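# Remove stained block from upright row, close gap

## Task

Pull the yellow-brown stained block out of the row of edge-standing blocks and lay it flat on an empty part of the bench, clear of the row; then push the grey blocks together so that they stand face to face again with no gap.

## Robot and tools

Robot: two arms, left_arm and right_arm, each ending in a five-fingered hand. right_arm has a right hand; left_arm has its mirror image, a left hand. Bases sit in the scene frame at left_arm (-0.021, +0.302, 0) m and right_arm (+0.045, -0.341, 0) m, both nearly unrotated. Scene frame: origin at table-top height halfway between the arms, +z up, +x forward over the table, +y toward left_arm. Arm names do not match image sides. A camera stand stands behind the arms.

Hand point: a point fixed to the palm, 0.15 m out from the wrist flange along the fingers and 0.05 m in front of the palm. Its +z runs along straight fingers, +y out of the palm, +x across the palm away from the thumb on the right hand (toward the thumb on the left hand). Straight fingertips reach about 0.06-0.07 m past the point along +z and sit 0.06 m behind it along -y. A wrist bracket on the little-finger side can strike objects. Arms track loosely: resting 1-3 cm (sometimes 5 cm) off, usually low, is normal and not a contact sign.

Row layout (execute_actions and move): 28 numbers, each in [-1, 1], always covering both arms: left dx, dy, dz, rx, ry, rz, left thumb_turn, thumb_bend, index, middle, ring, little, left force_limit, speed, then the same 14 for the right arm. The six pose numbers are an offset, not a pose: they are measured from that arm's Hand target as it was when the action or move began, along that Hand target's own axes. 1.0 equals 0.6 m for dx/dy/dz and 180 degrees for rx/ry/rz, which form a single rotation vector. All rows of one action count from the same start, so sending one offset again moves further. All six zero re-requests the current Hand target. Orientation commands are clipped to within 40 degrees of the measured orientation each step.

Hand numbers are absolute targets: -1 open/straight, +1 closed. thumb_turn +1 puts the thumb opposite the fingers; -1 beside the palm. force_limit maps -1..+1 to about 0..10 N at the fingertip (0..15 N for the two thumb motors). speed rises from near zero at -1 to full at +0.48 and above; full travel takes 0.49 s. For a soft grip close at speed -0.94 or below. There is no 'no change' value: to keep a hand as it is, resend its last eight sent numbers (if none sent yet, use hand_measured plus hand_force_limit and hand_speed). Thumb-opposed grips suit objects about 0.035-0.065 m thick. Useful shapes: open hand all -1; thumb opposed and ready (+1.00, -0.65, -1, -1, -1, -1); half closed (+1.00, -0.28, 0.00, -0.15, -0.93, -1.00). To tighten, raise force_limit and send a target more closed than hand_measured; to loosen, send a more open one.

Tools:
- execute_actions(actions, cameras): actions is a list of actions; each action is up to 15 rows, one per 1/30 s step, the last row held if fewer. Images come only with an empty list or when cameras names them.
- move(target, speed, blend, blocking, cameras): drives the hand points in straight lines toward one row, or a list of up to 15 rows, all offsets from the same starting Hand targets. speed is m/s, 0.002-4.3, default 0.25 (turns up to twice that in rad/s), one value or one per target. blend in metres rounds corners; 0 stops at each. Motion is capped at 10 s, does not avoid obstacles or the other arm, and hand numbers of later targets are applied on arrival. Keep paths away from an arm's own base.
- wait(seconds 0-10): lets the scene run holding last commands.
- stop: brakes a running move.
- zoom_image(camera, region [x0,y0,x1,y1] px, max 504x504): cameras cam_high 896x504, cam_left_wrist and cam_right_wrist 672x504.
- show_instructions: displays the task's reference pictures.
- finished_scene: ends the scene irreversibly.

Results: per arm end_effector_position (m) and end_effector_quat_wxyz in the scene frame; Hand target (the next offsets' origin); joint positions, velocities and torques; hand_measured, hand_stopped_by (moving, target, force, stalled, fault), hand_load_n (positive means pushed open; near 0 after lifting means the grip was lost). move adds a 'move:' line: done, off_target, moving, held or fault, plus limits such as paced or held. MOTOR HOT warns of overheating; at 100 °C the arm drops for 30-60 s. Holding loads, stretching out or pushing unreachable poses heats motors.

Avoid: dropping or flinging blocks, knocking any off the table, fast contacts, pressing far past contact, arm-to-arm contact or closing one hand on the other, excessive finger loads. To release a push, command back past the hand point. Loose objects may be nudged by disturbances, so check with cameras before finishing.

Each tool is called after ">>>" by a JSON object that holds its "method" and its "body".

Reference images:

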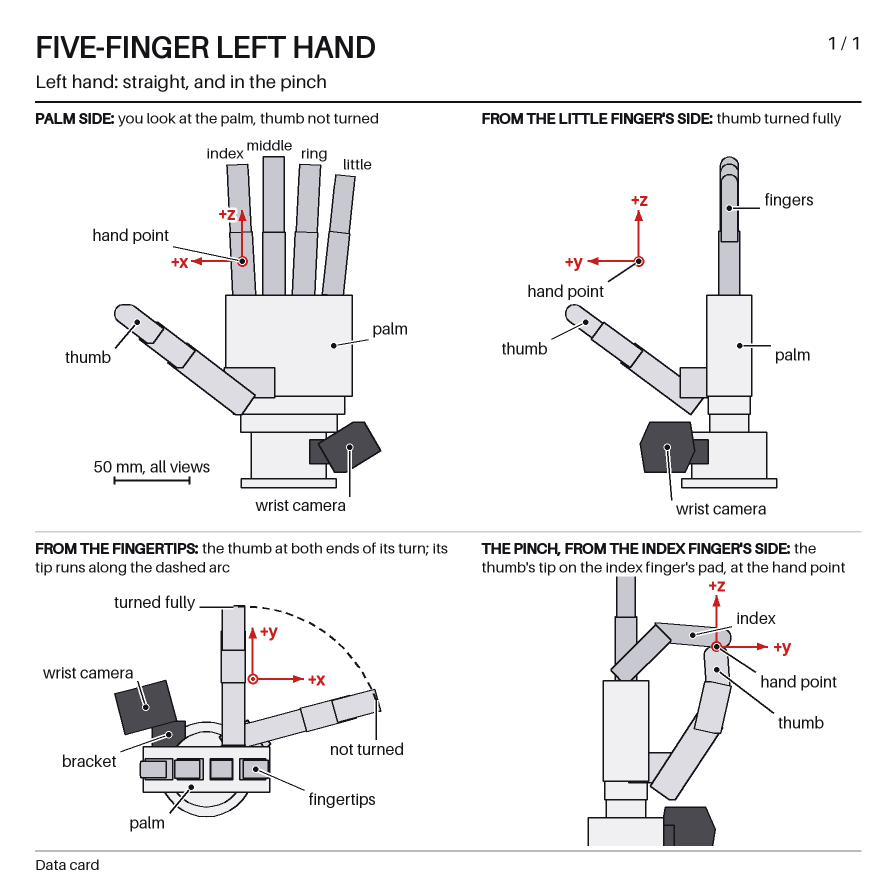

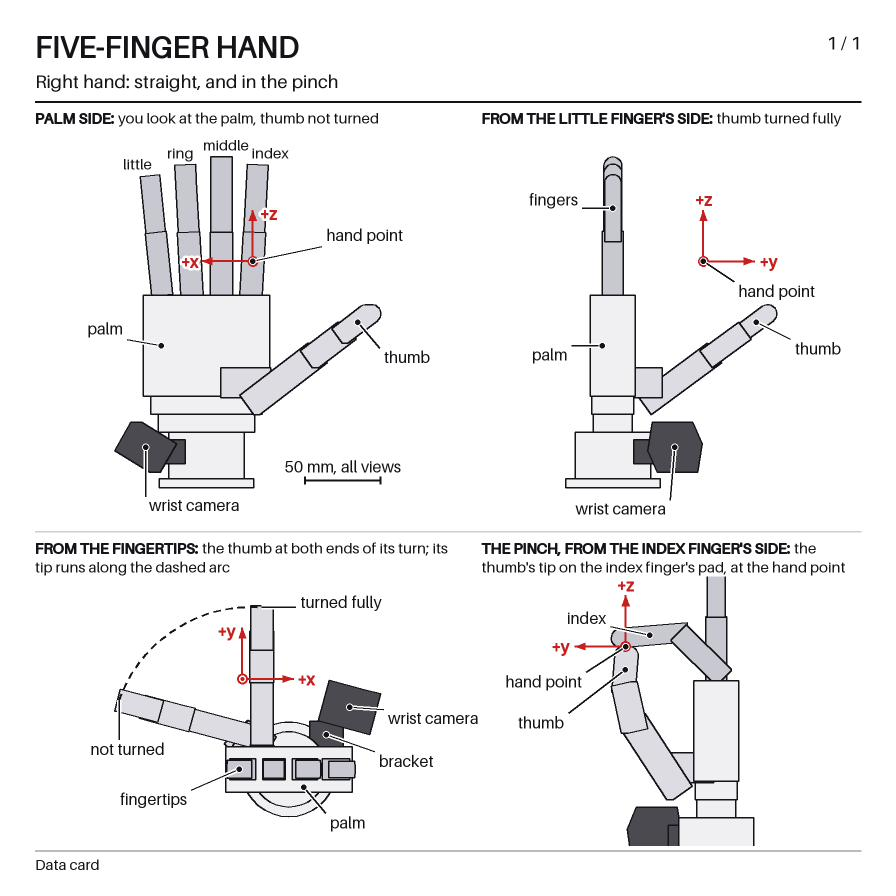

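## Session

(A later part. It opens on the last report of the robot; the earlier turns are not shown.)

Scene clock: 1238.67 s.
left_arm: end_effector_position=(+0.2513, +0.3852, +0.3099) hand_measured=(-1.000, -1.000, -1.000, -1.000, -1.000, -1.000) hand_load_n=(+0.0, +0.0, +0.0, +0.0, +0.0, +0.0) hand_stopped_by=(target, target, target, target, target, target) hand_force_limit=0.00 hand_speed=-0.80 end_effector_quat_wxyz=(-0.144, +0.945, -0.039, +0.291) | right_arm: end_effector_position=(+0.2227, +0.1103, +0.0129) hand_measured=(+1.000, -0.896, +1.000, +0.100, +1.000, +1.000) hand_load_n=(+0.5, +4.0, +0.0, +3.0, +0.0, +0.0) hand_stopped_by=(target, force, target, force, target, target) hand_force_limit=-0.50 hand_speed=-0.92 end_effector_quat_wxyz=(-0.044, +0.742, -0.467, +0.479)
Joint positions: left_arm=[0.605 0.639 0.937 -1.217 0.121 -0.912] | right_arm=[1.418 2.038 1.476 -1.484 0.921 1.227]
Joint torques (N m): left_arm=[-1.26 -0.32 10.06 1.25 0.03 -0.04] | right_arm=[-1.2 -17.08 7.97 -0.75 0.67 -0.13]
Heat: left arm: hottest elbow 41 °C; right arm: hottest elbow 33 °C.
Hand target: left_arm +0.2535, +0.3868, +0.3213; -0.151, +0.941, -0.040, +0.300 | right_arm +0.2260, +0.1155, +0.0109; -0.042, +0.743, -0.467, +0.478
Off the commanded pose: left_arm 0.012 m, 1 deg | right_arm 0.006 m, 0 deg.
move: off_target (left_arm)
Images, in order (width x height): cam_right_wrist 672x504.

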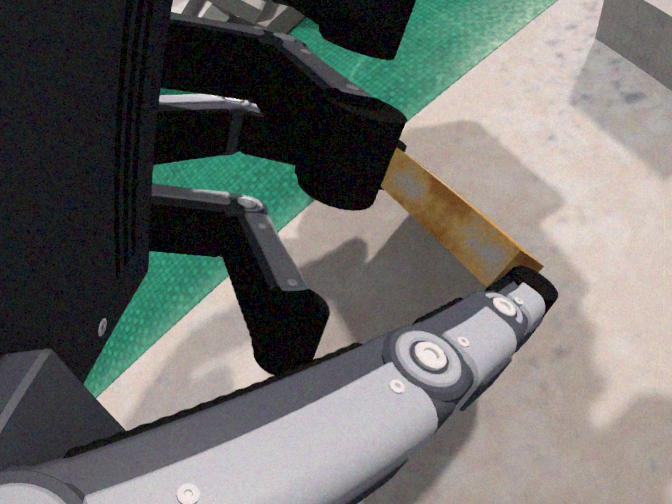

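>>> {"method": "move", "body": {"target": [0,0,0,0,0,0,-1,-1,-1,-1,-1,-1,0,-0.8,0,0,0,0,0,0,1,-1,1,-0.1,1,1,-0.5,-0.92], "speed": 0.03, "cameras": ["cam_right_wrist","cam_high"]}}

>>> {"method": "zoom_image", "body": {"camera": "cam_right_wrist", "region": [320, 100, 620, 400]}}

>>> {"method": "zoom_image", "body": {"camera": "cam_high", "region": [410, 155, 480, 215]}}

Scene clock: 1246.30 s.
left_arm: end_effector_position=(+0.2513, +0.3852, +0.3099) hand_measured=(-1.000, -1.000, -1.000, -1.000, -1.000, -1.000) hand_load_n=(+0.0, +0.0, +0.0, +0.0, +0.0, +0.0) hand_stopped_by=(target, target, target, target, target, target) hand_force_limit=0.00 hand_speed=-0.80 end_effector_quat_wxyz=(-0.144, +0.945, -0.039, +0.291) | right_arm: end_effector_position=(+0.2227, +0.1103, +0.0129) hand_measured=(+1.000, -1.000, +1.000, -0.100, +1.000, +1.000) hand_load_n=(+0.0, +0.0, +0.0, +0.0, +0.0, +0.0) hand_stopped_by=(target, target, target, target, target, target) hand_force_limit=-0.50 hand_speed=-0.92 end_effector_quat_wxyz=(-0.044, +0.742, -0.467, +0.479)
Joint positions: left_arm=[0.605 0.639 0.937 -1.217 0.121 -0.912] | right_arm=[1.418 2.038 1.476 -1.484 0.921 1.227]
Joint torques (N m): left_arm=[-1.44 -0.32 10.18 1.22 0.02 -0.04] | right_arm=[-1.14 -17.14 7.95 -0.75 0.68 -0.14]
Heat: left arm: hottest elbow 41 °C; right arm: hottest elbow 33 °C.
Hand target: left_arm +0.2535, +0.3868, +0.3213; -0.151, +0.941, -0.040, +0.300 | right_arm +0.2260, +0.1155, +0.0109; -0.042, +0.743, -0.467, +0.478
Off the commanded pose: left_arm 0.012 m, 1 deg | right_arm 0.007 m, 0 deg.
move: off_target (left_arm)
Images, in order (width x height): cam_high 896x504, cam_right_wrist 672x504.

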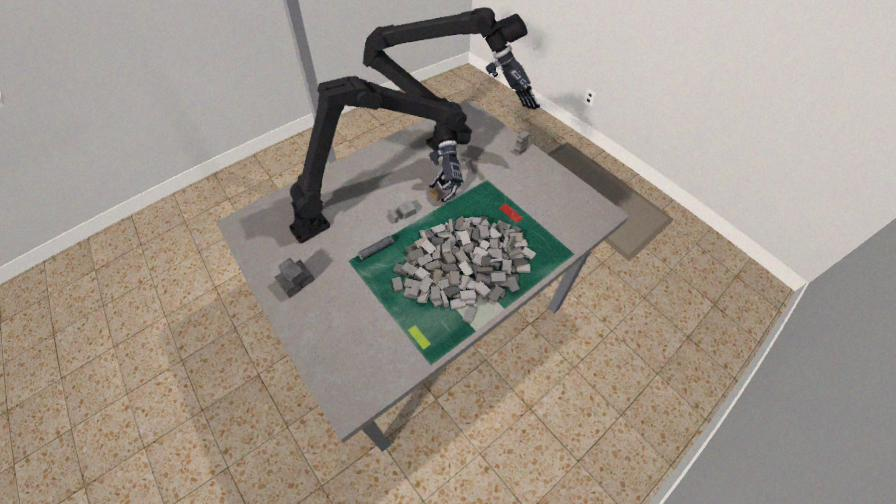

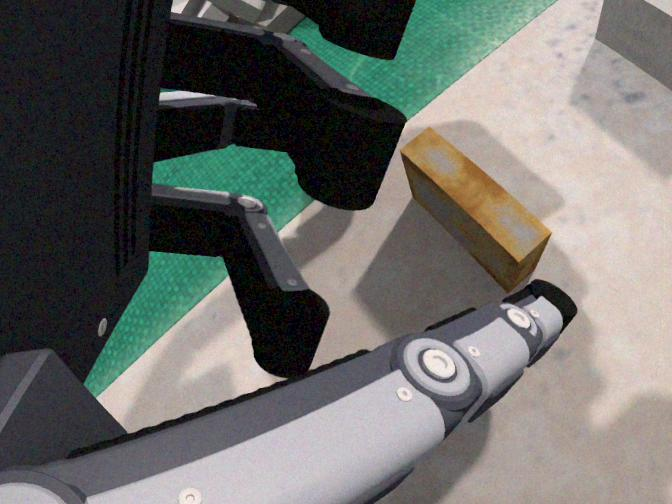

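Scaled by 1.680 from the camera's 672x504 image, which has a finer 960x720 frame.

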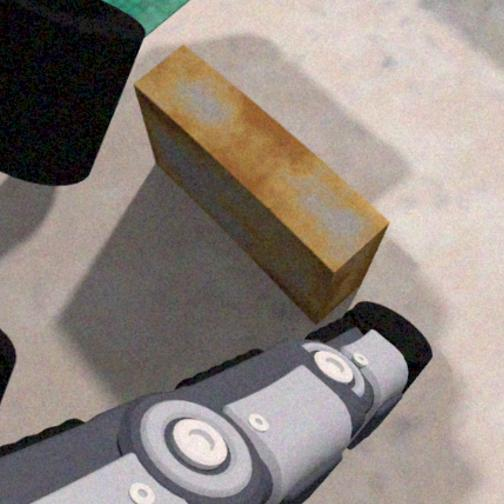

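Scaled by 7.200 from the camera's 896x504 image, which has a finer 1280x720 frame.

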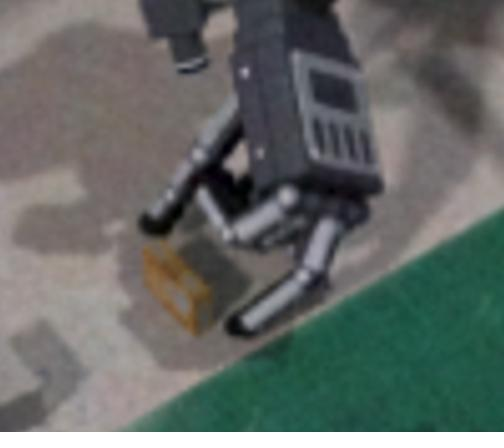

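>>> {"method": "zoom_image", "body": {"camera": "cam_high", "region": [422, 182, 446, 206]}}

>>> {"method": "zoom_image", "body": {"camera": "cam_high", "region": [384, 192, 432, 228]}}

Scaled by 21.000 from the camera's 896x504 image, which has a finer 1280x720 frame.

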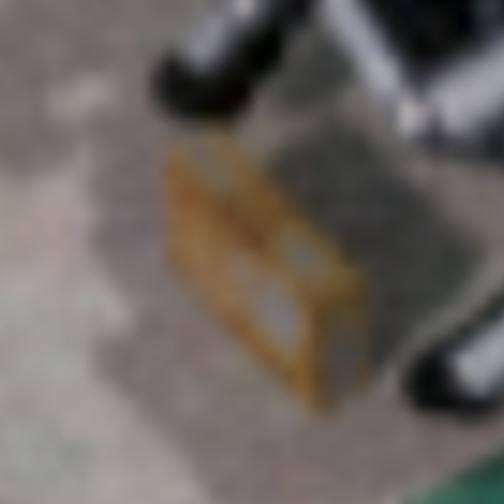

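Scaled by 10.500 from the camera's 896x504 image, which has a finer 1280x720 frame.

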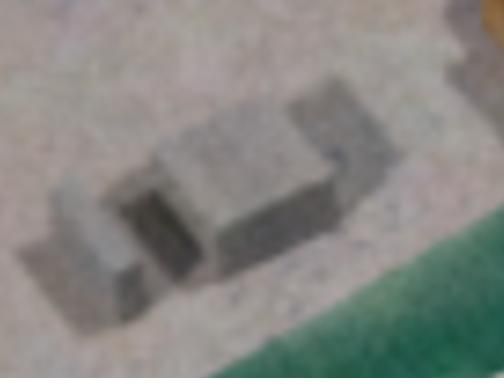

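>>> {"method": "move", "body": {"target": [0,0,0,0,0,0,-1,-1,-1,-1,-1,-1,0,-0.8,0.0371,-0.0468,-0.0460,0,0,0,1,-1,1,-0.1,1,1,-0.5,-0.92], "speed": 0.06, "cameras": ["cam_right_wrist","cam_high"]}}

Scene clock: 1358.90 s.
left_arm: end_effector_position=(+0.2513, +0.3852, +0.3099) hand_measured=(-1.000, -1.000, -1.000, -1.000, -1.000, -1.000) hand_load_n=(+0.0, +0.0, +0.0, +0.0, +0.0, +0.0) hand_stopped_by=(target, target, target, target, target, target) hand_force_limit=0.00 hand_speed=-0.80 end_effector_quat_wxyz=(-0.144, +0.945, -0.039, +0.291) | right_arm: end_effector_position=(+0.2232, +0.1138, +0.0391) hand_measured=(+1.000, -1.000, +1.000, -0.100, +1.000, +1.000) hand_load_n=(+0.0, +0.0, +0.0, +0.0, +0.0, +0.0) hand_stopped_by=(target, target, target, target, target, target) hand_force_limit=-0.50 hand_speed=-0.92 end_effector_quat_wxyz=(-0.030, +0.743, -0.460, +0.485)
Joint positions: left_arm=[0.605 0.639 0.937 -1.217 0.121 -0.912] | right_arm=[1.418 2.032 1.535 -1.582 0.921 1.227]
Joint torques (N m): left_arm=[-1.2 -0.5 10.18 1.26 0.03 -0.04] | right_arm=[-0.91 -19.72 9.43 -1.4 0.62 -0.09]
Heat: left arm: hottest elbow 42 °C; right arm: hottest elbow 33 °C.
Hand target: left_arm +0.2535, +0.3868, +0.3213; -0.151, +0.941, -0.040, +0.300 | right_arm +0.2260, +0.1255, +0.0551; -0.042, +0.743, -0.467, +0.478
Off the commanded pose: left_arm 0.012 m, 1 deg | right_arm 0.020 m, 2 deg.
move: off_target (left_arm, right_arm)
Images, in order (width x height): cam_high 896x504, cam_right_wrist 672x504.

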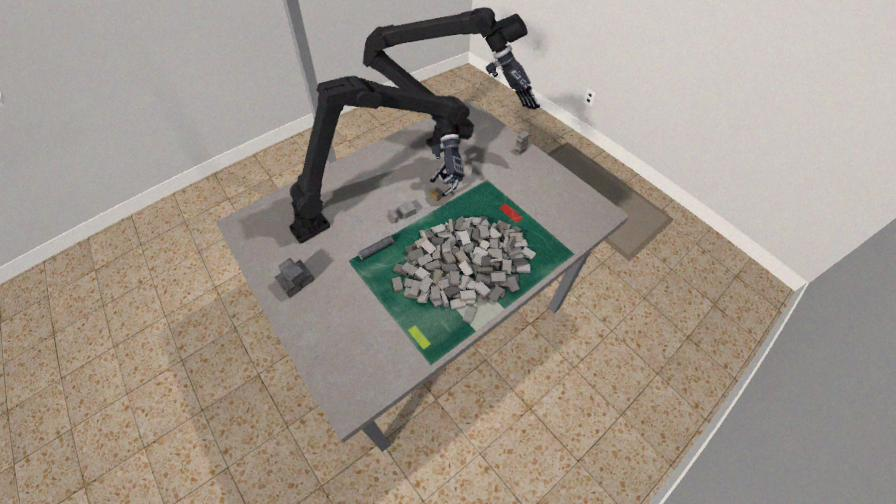

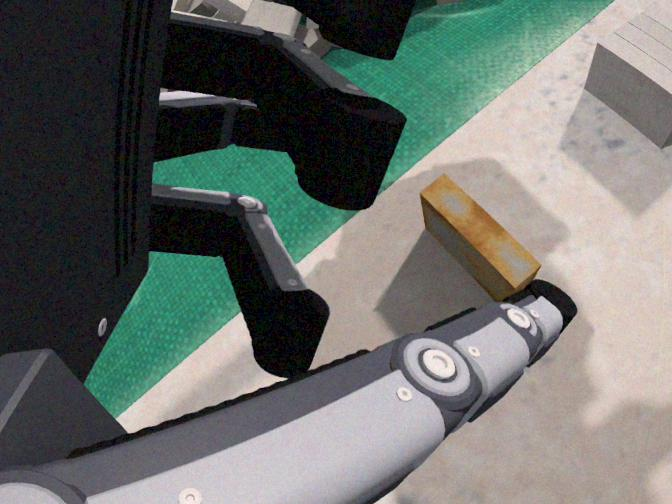

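>>> {"method": "move", "body": {"target": [0,0,0,0,0,0,-1,-1,-1,-1,-1,-1,0,-0.8,-0.0123,-0.0302,0.0133,0,0,0,1,-1,1,0.3,1,1,-0.5,-0.6], "speed": 0.06, "cameras": ["cam_right_wrist","cam_high"]}}

>>> {"method": "zoom_image", "body": {"camera": "cam_high", "region": [410, 155, 480, 215]}}

Scene clock: 1365.87 s.
left_arm: end_effector_position=(+0.2513, +0.3852, +0.3099) hand_measured=(-1.000, -1.000, -1.000, -1.000, -1.000, -1.000) hand_load_n=(+0.0, +0.0, +0.0, +0.0, +0.0, +0.0) hand_stopped_by=(target, target, target, target, target, target) hand_force_limit=0.00 hand_speed=-0.80 end_effector_quat_wxyz=(-0.144, +0.945, -0.039, +0.291) | right_arm: end_effector_position=(+0.2336, +0.1294, +0.0529) hand_measured=(+1.000, -1.000, +1.000, +0.300, +1.000, +1.000) hand_load_n=(+0.0, +0.0, +0.0, +0.0, +0.0, +0.0) hand_stopped_by=(target, target, target, target, target, target) hand_force_limit=-0.50 hand_speed=-0.60 end_effector_quat_wxyz=(-0.042, +0.744, -0.462, +0.480)
Joint positions: left_arm=[0.605 0.639 0.937 -1.217 0.121 -0.912] | right_arm=[1.404 2.032 1.586 -1.582 0.931 1.193]
Joint torques (N m): left_arm=[-1.26 -0.67 10.1 1.21 0.03 -0.05] | right_arm=[-1.85 -17.55 9.83 -0.91 0.75 -0.14]
Heat: left arm: hottest elbow 42 °C; right arm: hottest elbow 33 °C.
Hand target: left_arm +0.2535, +0.3868, +0.3213; -0.151, +0.941, -0.040, +0.300 | right_arm +0.2430, +0.1381, +0.0551; -0.042, +0.743, -0.467, +0.478
Off the commanded pose: left_arm 0.012 m, 1 deg | right_arm 0.013 m, 1 deg.
move: off_target (left_arm, right_arm)
Images, in order (width x height): cam_high 896x504, cam_right_wrist 672x504.

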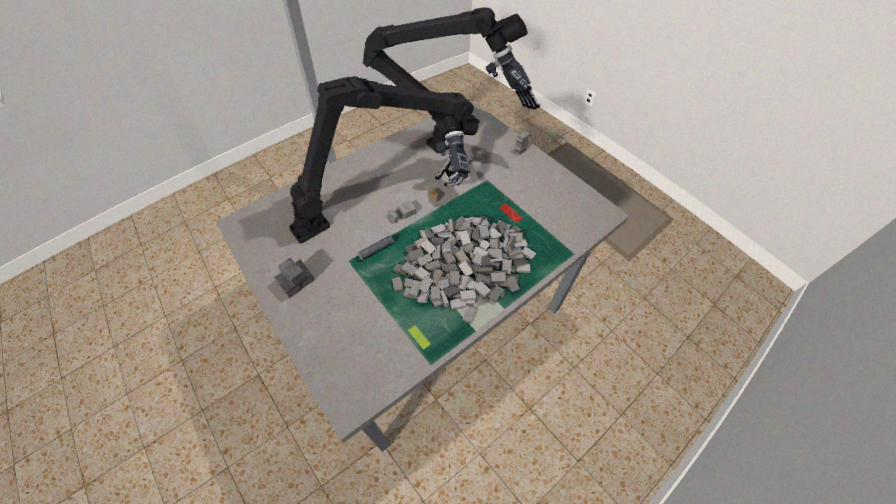

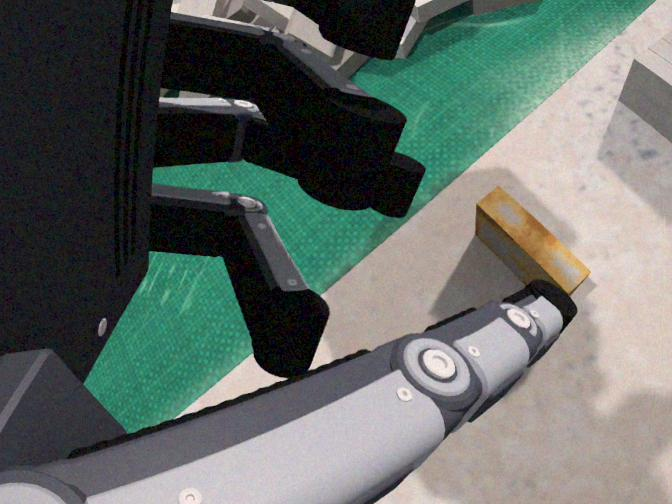

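Scaled by 7.200 from the camera's 896x504 image, which has a finer 1280x720 frame.

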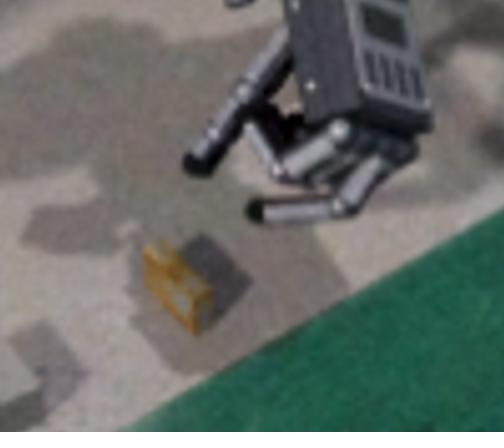

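>>> {"method": "move", "body": {"target": [0,0,0,0,0,0,-1,-1,-1,-1,-1,-1,0,-0.8,-0.0426,0.0399,0.0320,0,0,0,1,-1,1,0.3,1,1,-0.5,-0.6], "speed": 0.06, "cameras": ["cam_right_wrist","cam_high"]}}

>>> {"method": "zoom_image", "body": {"camera": "cam_high", "region": [410, 155, 480, 215]}}

Scene clock: 1380.50 s.
left_arm: end_effector_position=(+0.2513, +0.3852, +0.3099) hand_measured=(-1.000, -1.000, -1.000, -1.000, -1.000, -1.000) hand_load_n=(+0.0, +0.0, +0.0, +0.0, +0.0, +0.0) hand_stopped_by=(target, target, target, target, target, target) hand_force_limit=0.00 hand_speed=-0.80 end_effector_quat_wxyz=(-0.144, +0.945, -0.039, +0.291) | right_arm: end_effector_position=(+0.2349, +0.1378, +0.0257) hand_measured=(+1.000, -1.000, +1.000, +0.300, +1.000, +1.000) hand_load_n=(+0.0, +0.0, +0.0, +0.0, +0.0, +0.0) hand_stopped_by=(target, target, target, target, target, target) hand_force_limit=-0.50 hand_speed=-0.60 end_effector_quat_wxyz=(-0.048, +0.744, -0.466, +0.477)
Joint positions: left_arm=[0.605 0.639 0.937 -1.217 0.121 -0.912] | right_arm=[1.404 2.074 1.582 -1.52 0.931 1.193]
Joint torques (N m): left_arm=[-1.49 -0.32 10.1 1.2 0.02 -0.05] | right_arm=[-1.44 -17.44 6.57 -0.09 0.61 -0.05]
Heat: left arm: hottest elbow 42 °C; right arm: hottest elbow 34 °C.
Hand target: left_arm +0.2535, +0.3868, +0.3213; -0.151, +0.941, -0.040, +0.300 | right_arm +0.2390, +0.1361, +0.0154; -0.042, +0.743, -0.467, +0.478
Off the commanded pose: left_arm 0.012 m, 1 deg | right_arm 0.011 m, 1 deg.
move: off_target (left_arm, right_arm)
Images, in order (width x height): cam_high 896x504, cam_right_wrist 672x504.

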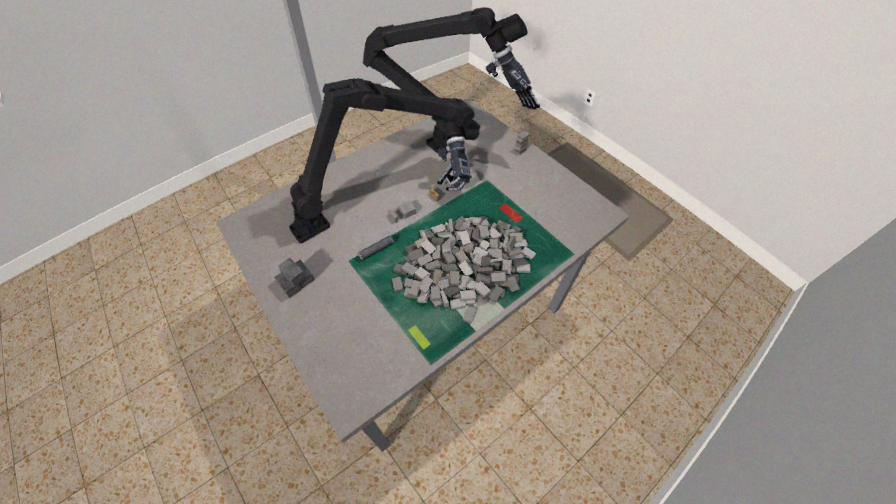

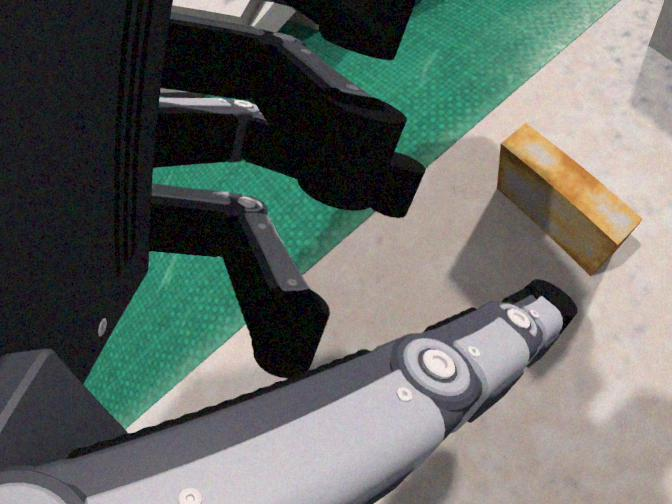

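Scaled by 7.200 from the camera's 896x504 image, which has a finer 1280x720 frame.

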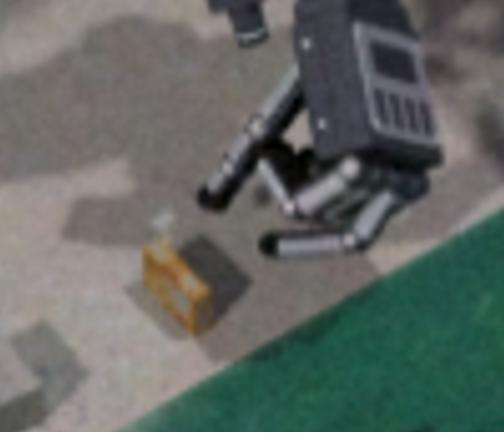

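>>> {"method": "move", "body": {"target": [0,0,0,0,0,0,-1,-1,-1,-1,-1,-1,0,-0.8,0.0032,-0.0189,0.0343,0,0,0,1,-1,1,0.3,1,1,-0.5,-0.6], "speed": 0.05, "cameras": ["cam_right_wrist","cam_high"]}}

>>> {"method": "zoom_image", "body": {"camera": "cam_high", "region": [410, 155, 480, 215]}}

Scene clock: 1395.97 s.
left_arm: end_effector_position=(+0.2513, +0.3852, +0.3099) hand_measured=(-1.000, -1.000, -1.000, -1.000, -1.000, -1.000) hand_load_n=(+0.0, +0.0, +0.0, +0.0, +0.0, +0.0) hand_stopped_by=(target, target, target, target, target, target) hand_force_limit=0.00 hand_speed=-0.80 end_effector_quat_wxyz=(-0.144, +0.945, -0.039, +0.291) | right_arm: end_effector_position=(+0.2561, +0.1367, +0.0206) hand_measured=(+1.000, -1.000, +1.000, +0.300, +1.000, +1.000) hand_load_n=(+0.0, +0.0, +0.0, +0.0, +0.0, +0.0) hand_stopped_by=(target, target, target, target, target, target) hand_force_limit=-0.50 hand_speed=-0.60 end_effector_quat_wxyz=(-0.051, +0.742, -0.469, +0.476)
Joint positions: left_arm=[0.605 0.639 0.937 -1.217 0.121 -0.912] | right_arm=[1.367 2.074 1.573 -1.461 0.944 1.142]
Joint torques (N m): left_arm=[-1.49 -0.67 10.1 1.18 0.05 -0.05] | right_arm=[-1.61 -17.9 6.54 -0.1 0.79 -0.17]
Heat: left arm: hottest elbow 42 °C; right arm: hottest elbow 33 °C.
Hand target: left_arm +0.2535, +0.3868, +0.3213; -0.151, +0.941, -0.040, +0.300 | right_arm +0.2621, +0.1331, +0.0114; -0.042, +0.743, -0.467, +0.478
Off the commanded pose: left_arm 0.012 m, 1 deg | right_arm 0.012 m, 1 deg.
move: off_target (left_arm, right_arm)
Images, in order (width x height): cam_high 896x504, cam_right_wrist 672x504.

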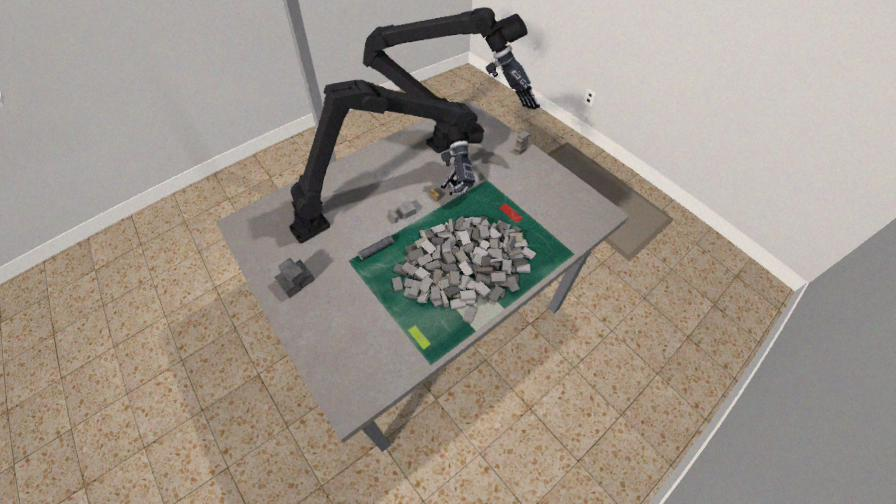

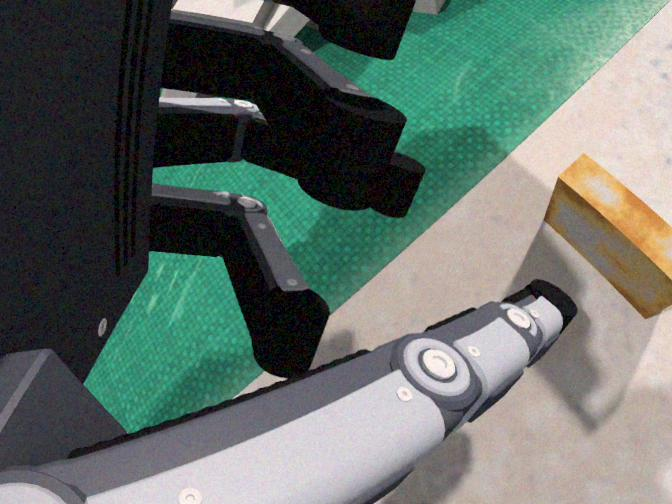

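Scaled by 7.200 from the camera's 896x504 image, which has a finer 1280x720 frame.

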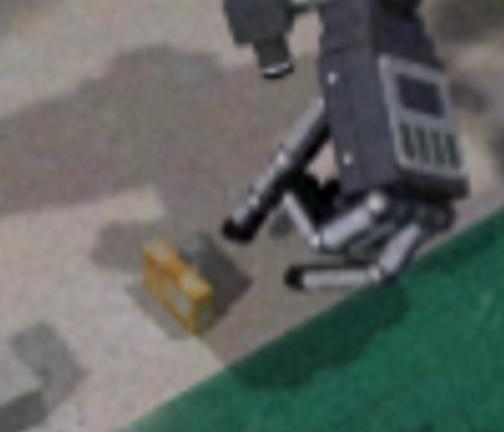

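>>> {"method": "move", "body": {"target": [0,0,0,0,0,0,-1,-1,-1,-1,-1,-1,0,-0.8,0.0326,0.0356,0.0163,0,0,0,1,-1,1,0.3,1,1,-0.5,-0.6], "speed": 0.03, "cameras": ["cam_right_wrist","cam_high"]}}

>>> {"method": "zoom_image", "body": {"camera": "cam_high", "region": [410, 155, 480, 215]}}

Scene clock: 1408.13 s.
left_arm: end_effector_position=(+0.2513, +0.3852, +0.3099) hand_measured=(-1.000, -1.000, -1.000, -1.000, -1.000, -1.000) hand_load_n=(+0.0, +0.0, +0.0, +0.0, -0.5, +0.0) hand_stopped_by=(target, target, target, target, target, target) hand_force_limit=0.00 hand_speed=-0.80 end_effector_quat_wxyz=(-0.144, +0.945, -0.039, +0.291) | right_arm: end_effector_position=(+0.2501, +0.1045, +0.0023) hand_measured=(+1.000, -1.000, +1.000, +0.300, +1.000, +1.000) hand_load_n=(+0.0, +0.0, +0.0, +0.0, +0.0, +0.0) hand_stopped_by=(target, target, target, target, target, target) hand_force_limit=-0.50 hand_speed=-0.60 end_effector_quat_wxyz=(-0.039, +0.744, -0.462, +0.481)
Joint positions: left_arm=[0.605 0.639 0.937 -1.217 0.121 -0.912] | right_arm=[1.367 2.043 1.455 -1.401 0.945 1.139]
Joint torques (N m): left_arm=[-1.26 -0.79 10.17 1.31 0.04 -0.07] | right_arm=[-1.9 -19.84 6.13 -0.23 0.79 -0.17]
Heat: left arm: hottest elbow 42 °C; right arm: hottest elbow 32 °C.
Hand target: left_arm +0.2535, +0.3868, +0.3213; -0.151, +0.941, -0.040, +0.300 | right_arm +0.2575, +0.1030, +0.0083; -0.042, +0.743, -0.467, +0.478
Off the commanded pose: left_arm 0.012 m, 1 deg | right_arm 0.010 m, 1 deg.
move: off_target (left_arm)
Images, in order (width x height): cam_high 896x504, cam_right_wrist 672x504.

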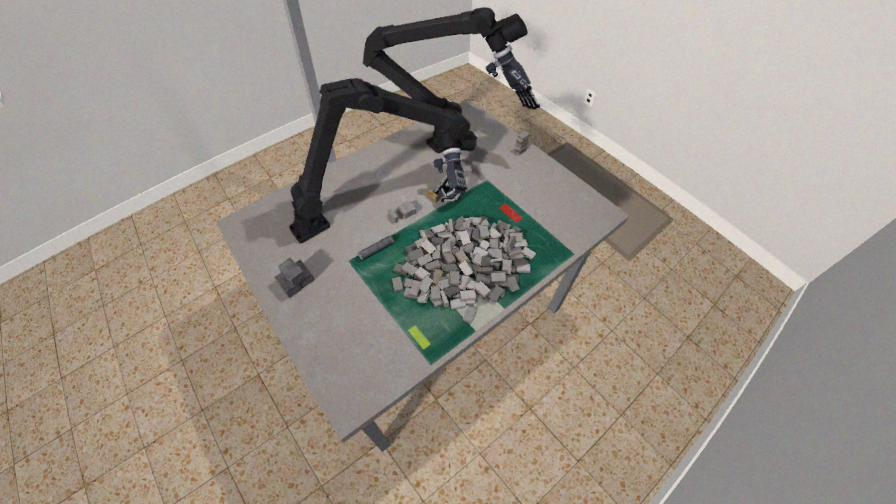

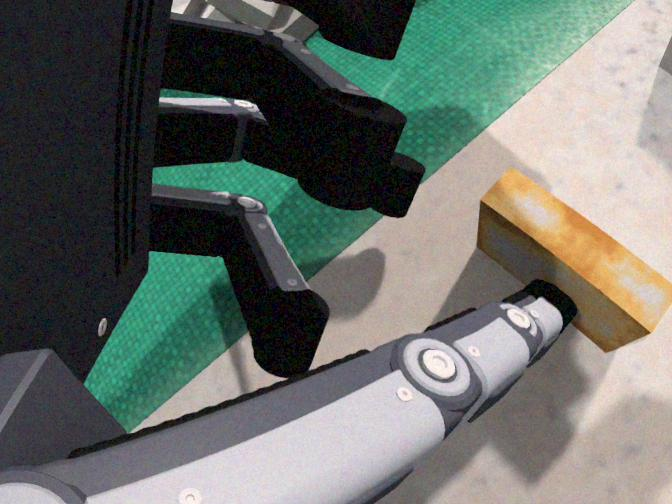

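Scaled by 7.200 from the camera's 896x504 image, which has a finer 1280x720 frame.

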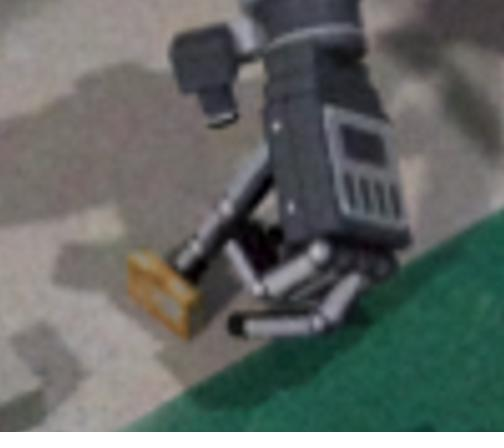

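>>> {"method": "move", "body": {"target": [0,0,0,0,0,0,-1,-1,-1,-1,-1,-1,0,-0.8,0.0097,-0.0298,-0.0272,0,0,0,1,-1,1,0.3,1,1,-0.5,-0.6], "speed": 0.04, "cameras": ["cam_right_wrist","cam_high"]}}

>>> {"method": "zoom_image", "body": {"camera": "cam_high", "region": [410, 155, 480, 215]}}

Scene clock: 1418.73 s.
left_arm: end_effector_position=(+0.2513, +0.3852, +0.3099) hand_measured=(-1.000, -1.000, -1.000, -1.000, -1.000, -1.000) hand_load_n=(+0.0, +0.0, +0.0, +0.0, +0.0, +0.0) hand_stopped_by=(target, target, target, target, target, target) hand_force_limit=0.00 hand_speed=-0.80 end_effector_quat_wxyz=(-0.144, +0.945, -0.039, +0.291) | right_arm: end_effector_position=(+0.2501, +0.1042, +0.0143) hand_measured=(+1.000, -1.000, +1.000, +0.300, +1.000, +1.000) hand_load_n=(+0.0, +0.0, +0.0, +0.5, +0.0, +0.0) hand_stopped_by=(target, target, target, target, target, target) hand_force_limit=-0.50 hand_speed=-0.60 end_effector_quat_wxyz=(-0.032, +0.746, -0.457, +0.483)
Joint positions: left_arm=[0.605 0.639 0.937 -1.217 0.121 -0.912] | right_arm=[1.367 2.037 1.476 -1.446 0.945 1.138]
Joint torques (N m): left_arm=[-1.2 -0.56 10.07 1.2 0.03 -0.04] | right_arm=[-1.55 -19.66 9.22 -1.24 0.72 -0.11]
Heat: left arm: hottest elbow 42 °C; right arm: hottest shoulder 32 °C.
Hand target: left_arm +0.2535, +0.3868, +0.3213; -0.151, +0.941, -0.040, +0.300 | right_arm +0.2576, +0.1150, +0.0301; -0.042, +0.743, -0.467, +0.478
Off the commanded pose: left_arm 0.012 m, 1 deg | right_arm 0.021 m, 2 deg.
move: off_target (left_arm, right_arm)
Images, in order (width x height): cam_high 896x504, cam_right_wrist 672x504.

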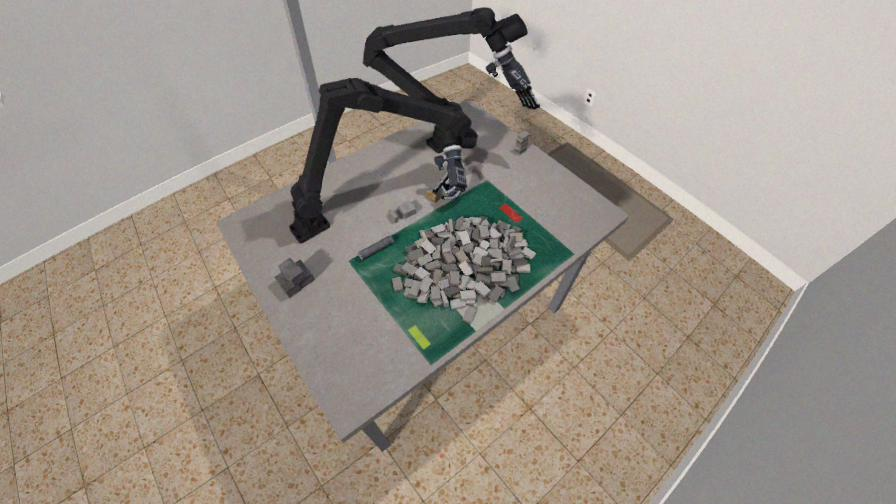

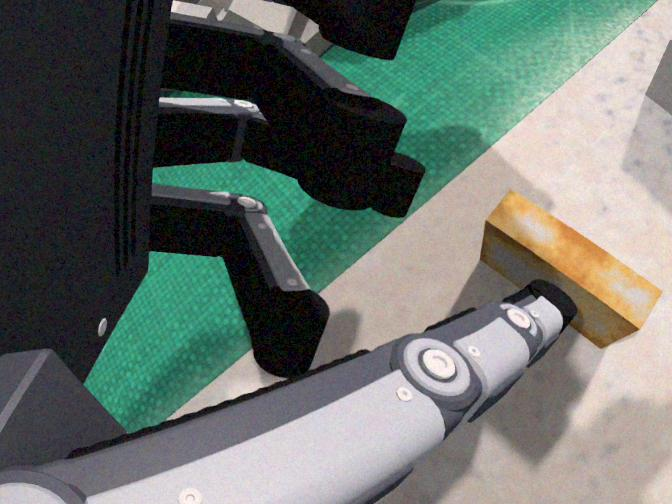

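Scaled by 7.200 from the camera's 896x504 image, which has a finer 1280x720 frame.

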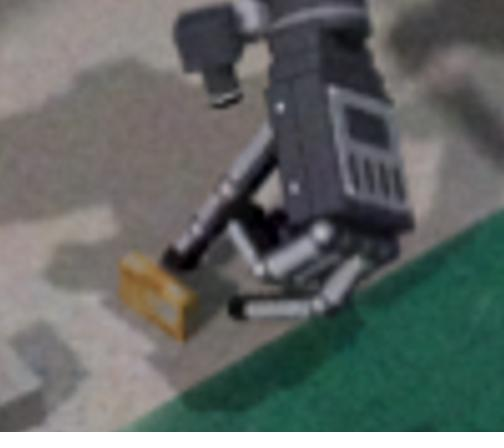

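>>> {"method": "move", "body": {"target": [0,0,0,0,0,0,-1,-1,-1,-1,-1,-1,0,-0.8,0.0230,0.0350,0.0203,0,0,0,1,-1,1,0.3,1,1,-0.5,-0.6], "speed": 0.03, "cameras": ["cam_right_wrist","cam_high"]}}

>>> {"method": "zoom_image", "body": {"camera": "cam_high", "region": [410, 155, 480, 215]}}

Scene clock: 1430.37 s.
left_arm: end_effector_position=(+0.2513, +0.3852, +0.3099) hand_measured=(-1.000, -1.000, -1.000, -1.000, -1.000, -1.000) hand_load_n=(+0.0, +0.0, +0.0, +0.0, +0.0, +0.0) hand_stopped_by=(target, target, target, target, target, target) hand_force_limit=0.00 hand_speed=-0.80 end_effector_quat_wxyz=(-0.144, +0.945, -0.039, +0.291) | right_arm: end_effector_position=(+0.2477, +0.0907, +0.0187) hand_measured=(+1.000, -1.000, +1.000, +0.300, +1.000, +1.000) hand_load_n=(-0.5, +0.0, +0.0, +0.0, +0.0, +0.0) hand_stopped_by=(target, target, target, target, target, target) hand_force_limit=-0.50 hand_speed=-0.60 end_effector_quat_wxyz=(-0.041, +0.745, -0.461, +0.481)
Joint positions: left_arm=[0.605 0.639 0.937 -1.217 0.121 -0.912] | right_arm=[1.367 1.987 1.412 -1.409 0.947 1.136]
Joint torques (N m): left_arm=[-1.55 -0.79 10.06 1.18 0.02 -0.05] | right_arm=[-1.85 -18.61 5.97 -0.13 0.74 -0.14]
Heat: left arm: hottest elbow 42 °C; right arm: hottest shoulder 32 °C.
Hand target: left_arm +0.2535, +0.3868, +0.3213; -0.151, +0.941, -0.040, +0.300 | right_arm +0.2545, +0.0884, +0.0221; -0.042, +0.743, -0.467, +0.479
Off the commanded pose: left_arm 0.012 m, 1 deg | right_arm 0.008 m, 1 deg.
move: off_target (left_arm)
Images, in order (width x height): cam_high 896x504, cam_right_wrist 672x504.

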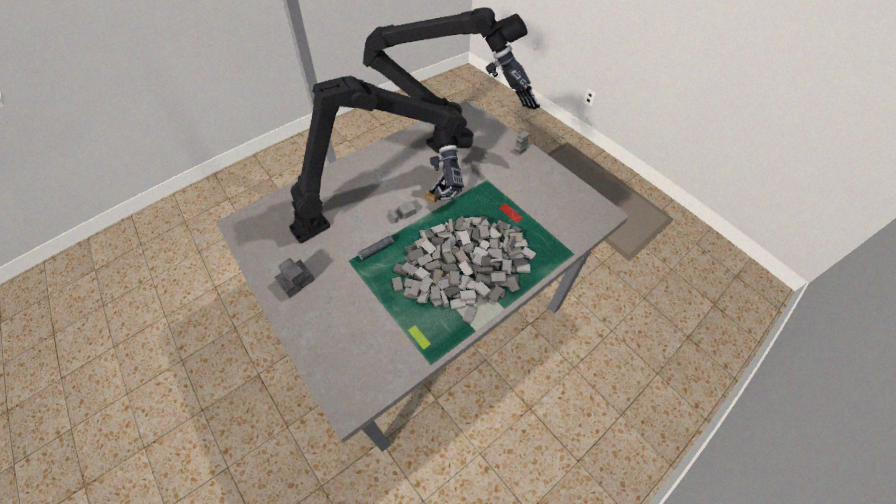

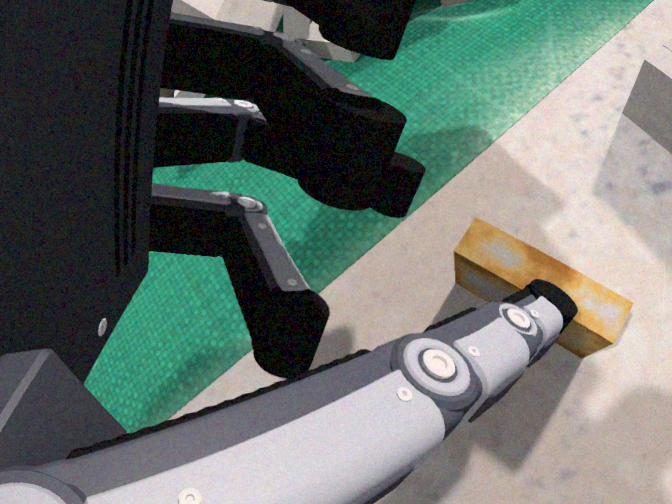

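Scaled by 7.200 from the camera's 896x504 image, which has a finer 1280x720 frame.

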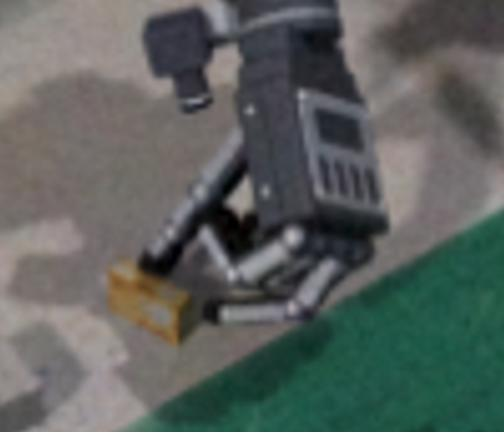

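>>> {"method": "move", "body": {"target": [[0,0,0,0,0,0,-1,-1,-1,-1,-1,-1,0,-0.8,0.0167,-0.0436,-0.0403,0,0,0,1,-1,1,0.3,1,1,-0.5,-0.6],[0,0,0,0,0,0,-1,-1,-1,-1,-1,-1,0,-0.8,0.0315,-0.0316,-0.0643,0,0,0,1,-1,1,-0.1,1,1,-0.5,-0.6]], "speed": 0.06, "blend": 0.01, "cameras": ["cam_right_wrist","cam_high"]}}

>>> {"method": "zoom_image", "body": {"camera": "cam_high", "region": [400, 165, 460, 225]}}

Scene clock: 1517.70 s.
left_arm: end_effector_position=(+0.2513, +0.3852, +0.3099) hand_measured=(-1.000, -1.000, -1.000, -1.000, -1.000, -1.000) hand_load_n=(+0.0, +0.0, +0.0, +0.0, +0.0, +0.0) hand_stopped_by=(target, target, target, target, target, target) hand_force_limit=0.00 hand_speed=-0.80 end_effector_quat_wxyz=(-0.144, +0.945, -0.039, +0.291) | right_arm: end_effector_position=(+0.2449, +0.0846, +0.0508) hand_measured=(+1.000, -1.000, +1.000, -0.100, +1.000, +1.000) hand_load_n=(+0.0, +0.0, +0.0, +0.0, +0.0, +0.0) hand_stopped_by=(target, target, target, target, target, target) hand_force_limit=-0.50 hand_speed=-0.60 end_effector_quat_wxyz=(-0.022, +0.744, -0.460, +0.485)
Joint positions: left_arm=[0.605 0.639 0.937 -1.217 0.121 -0.912] | right_arm=[1.367 1.959 1.452 -1.531 0.937 1.159]
Joint torques (N m): left_arm=[-1.32 -0.73 10.14 1.21 0.03 -0.03] | right_arm=[0.44 -18.78 9.22 -1.32 0.57 0.12]
Heat: left arm: hottest elbow 42 °C; right arm: hottest shoulder 32 °C.
Hand target: left_arm +0.2535, +0.3868, +0.3213; -0.151, +0.941, -0.040, +0.300 | right_arm +0.2399, +0.1000, +0.0652; -0.042, +0.743, -0.467, +0.478
Off the commanded pose: left_arm 0.012 m, 1 deg | right_arm 0.022 m, 3 deg.
move: off_target (left_arm, right_arm); blend cut to 0.0092 m at target 1; target 2's new numbers were sent with right_arm's hand 0.022 m and 3 deg from that target
Images, in order (width x height): cam_high 896x504, cam_right_wrist 672x504.

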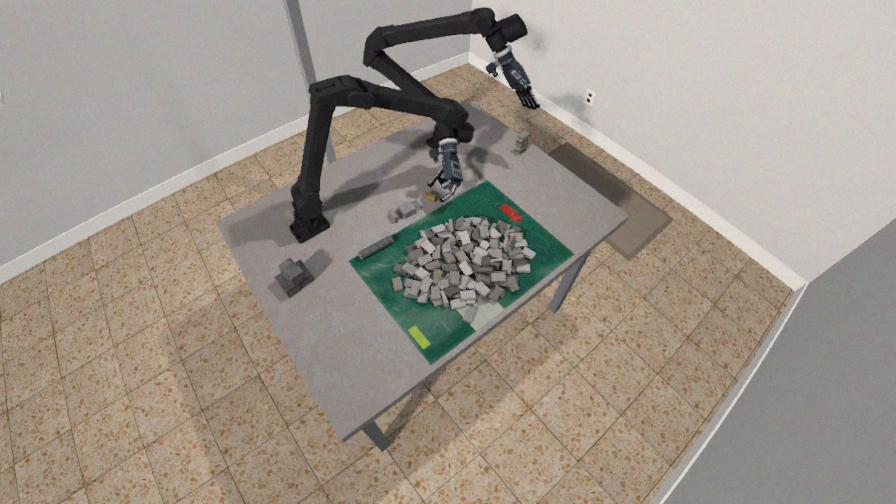

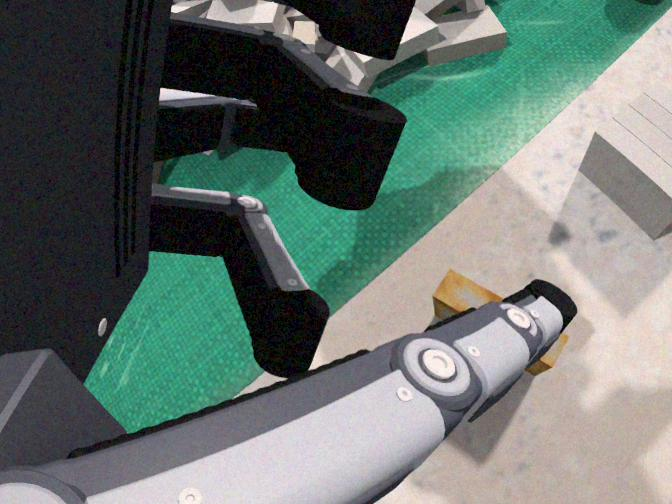

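Scaled by 8.400 from the camera's 896x504 image, which has a finer 1280x720 frame.

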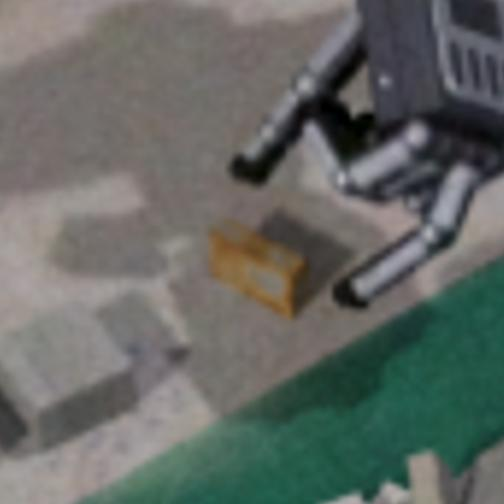

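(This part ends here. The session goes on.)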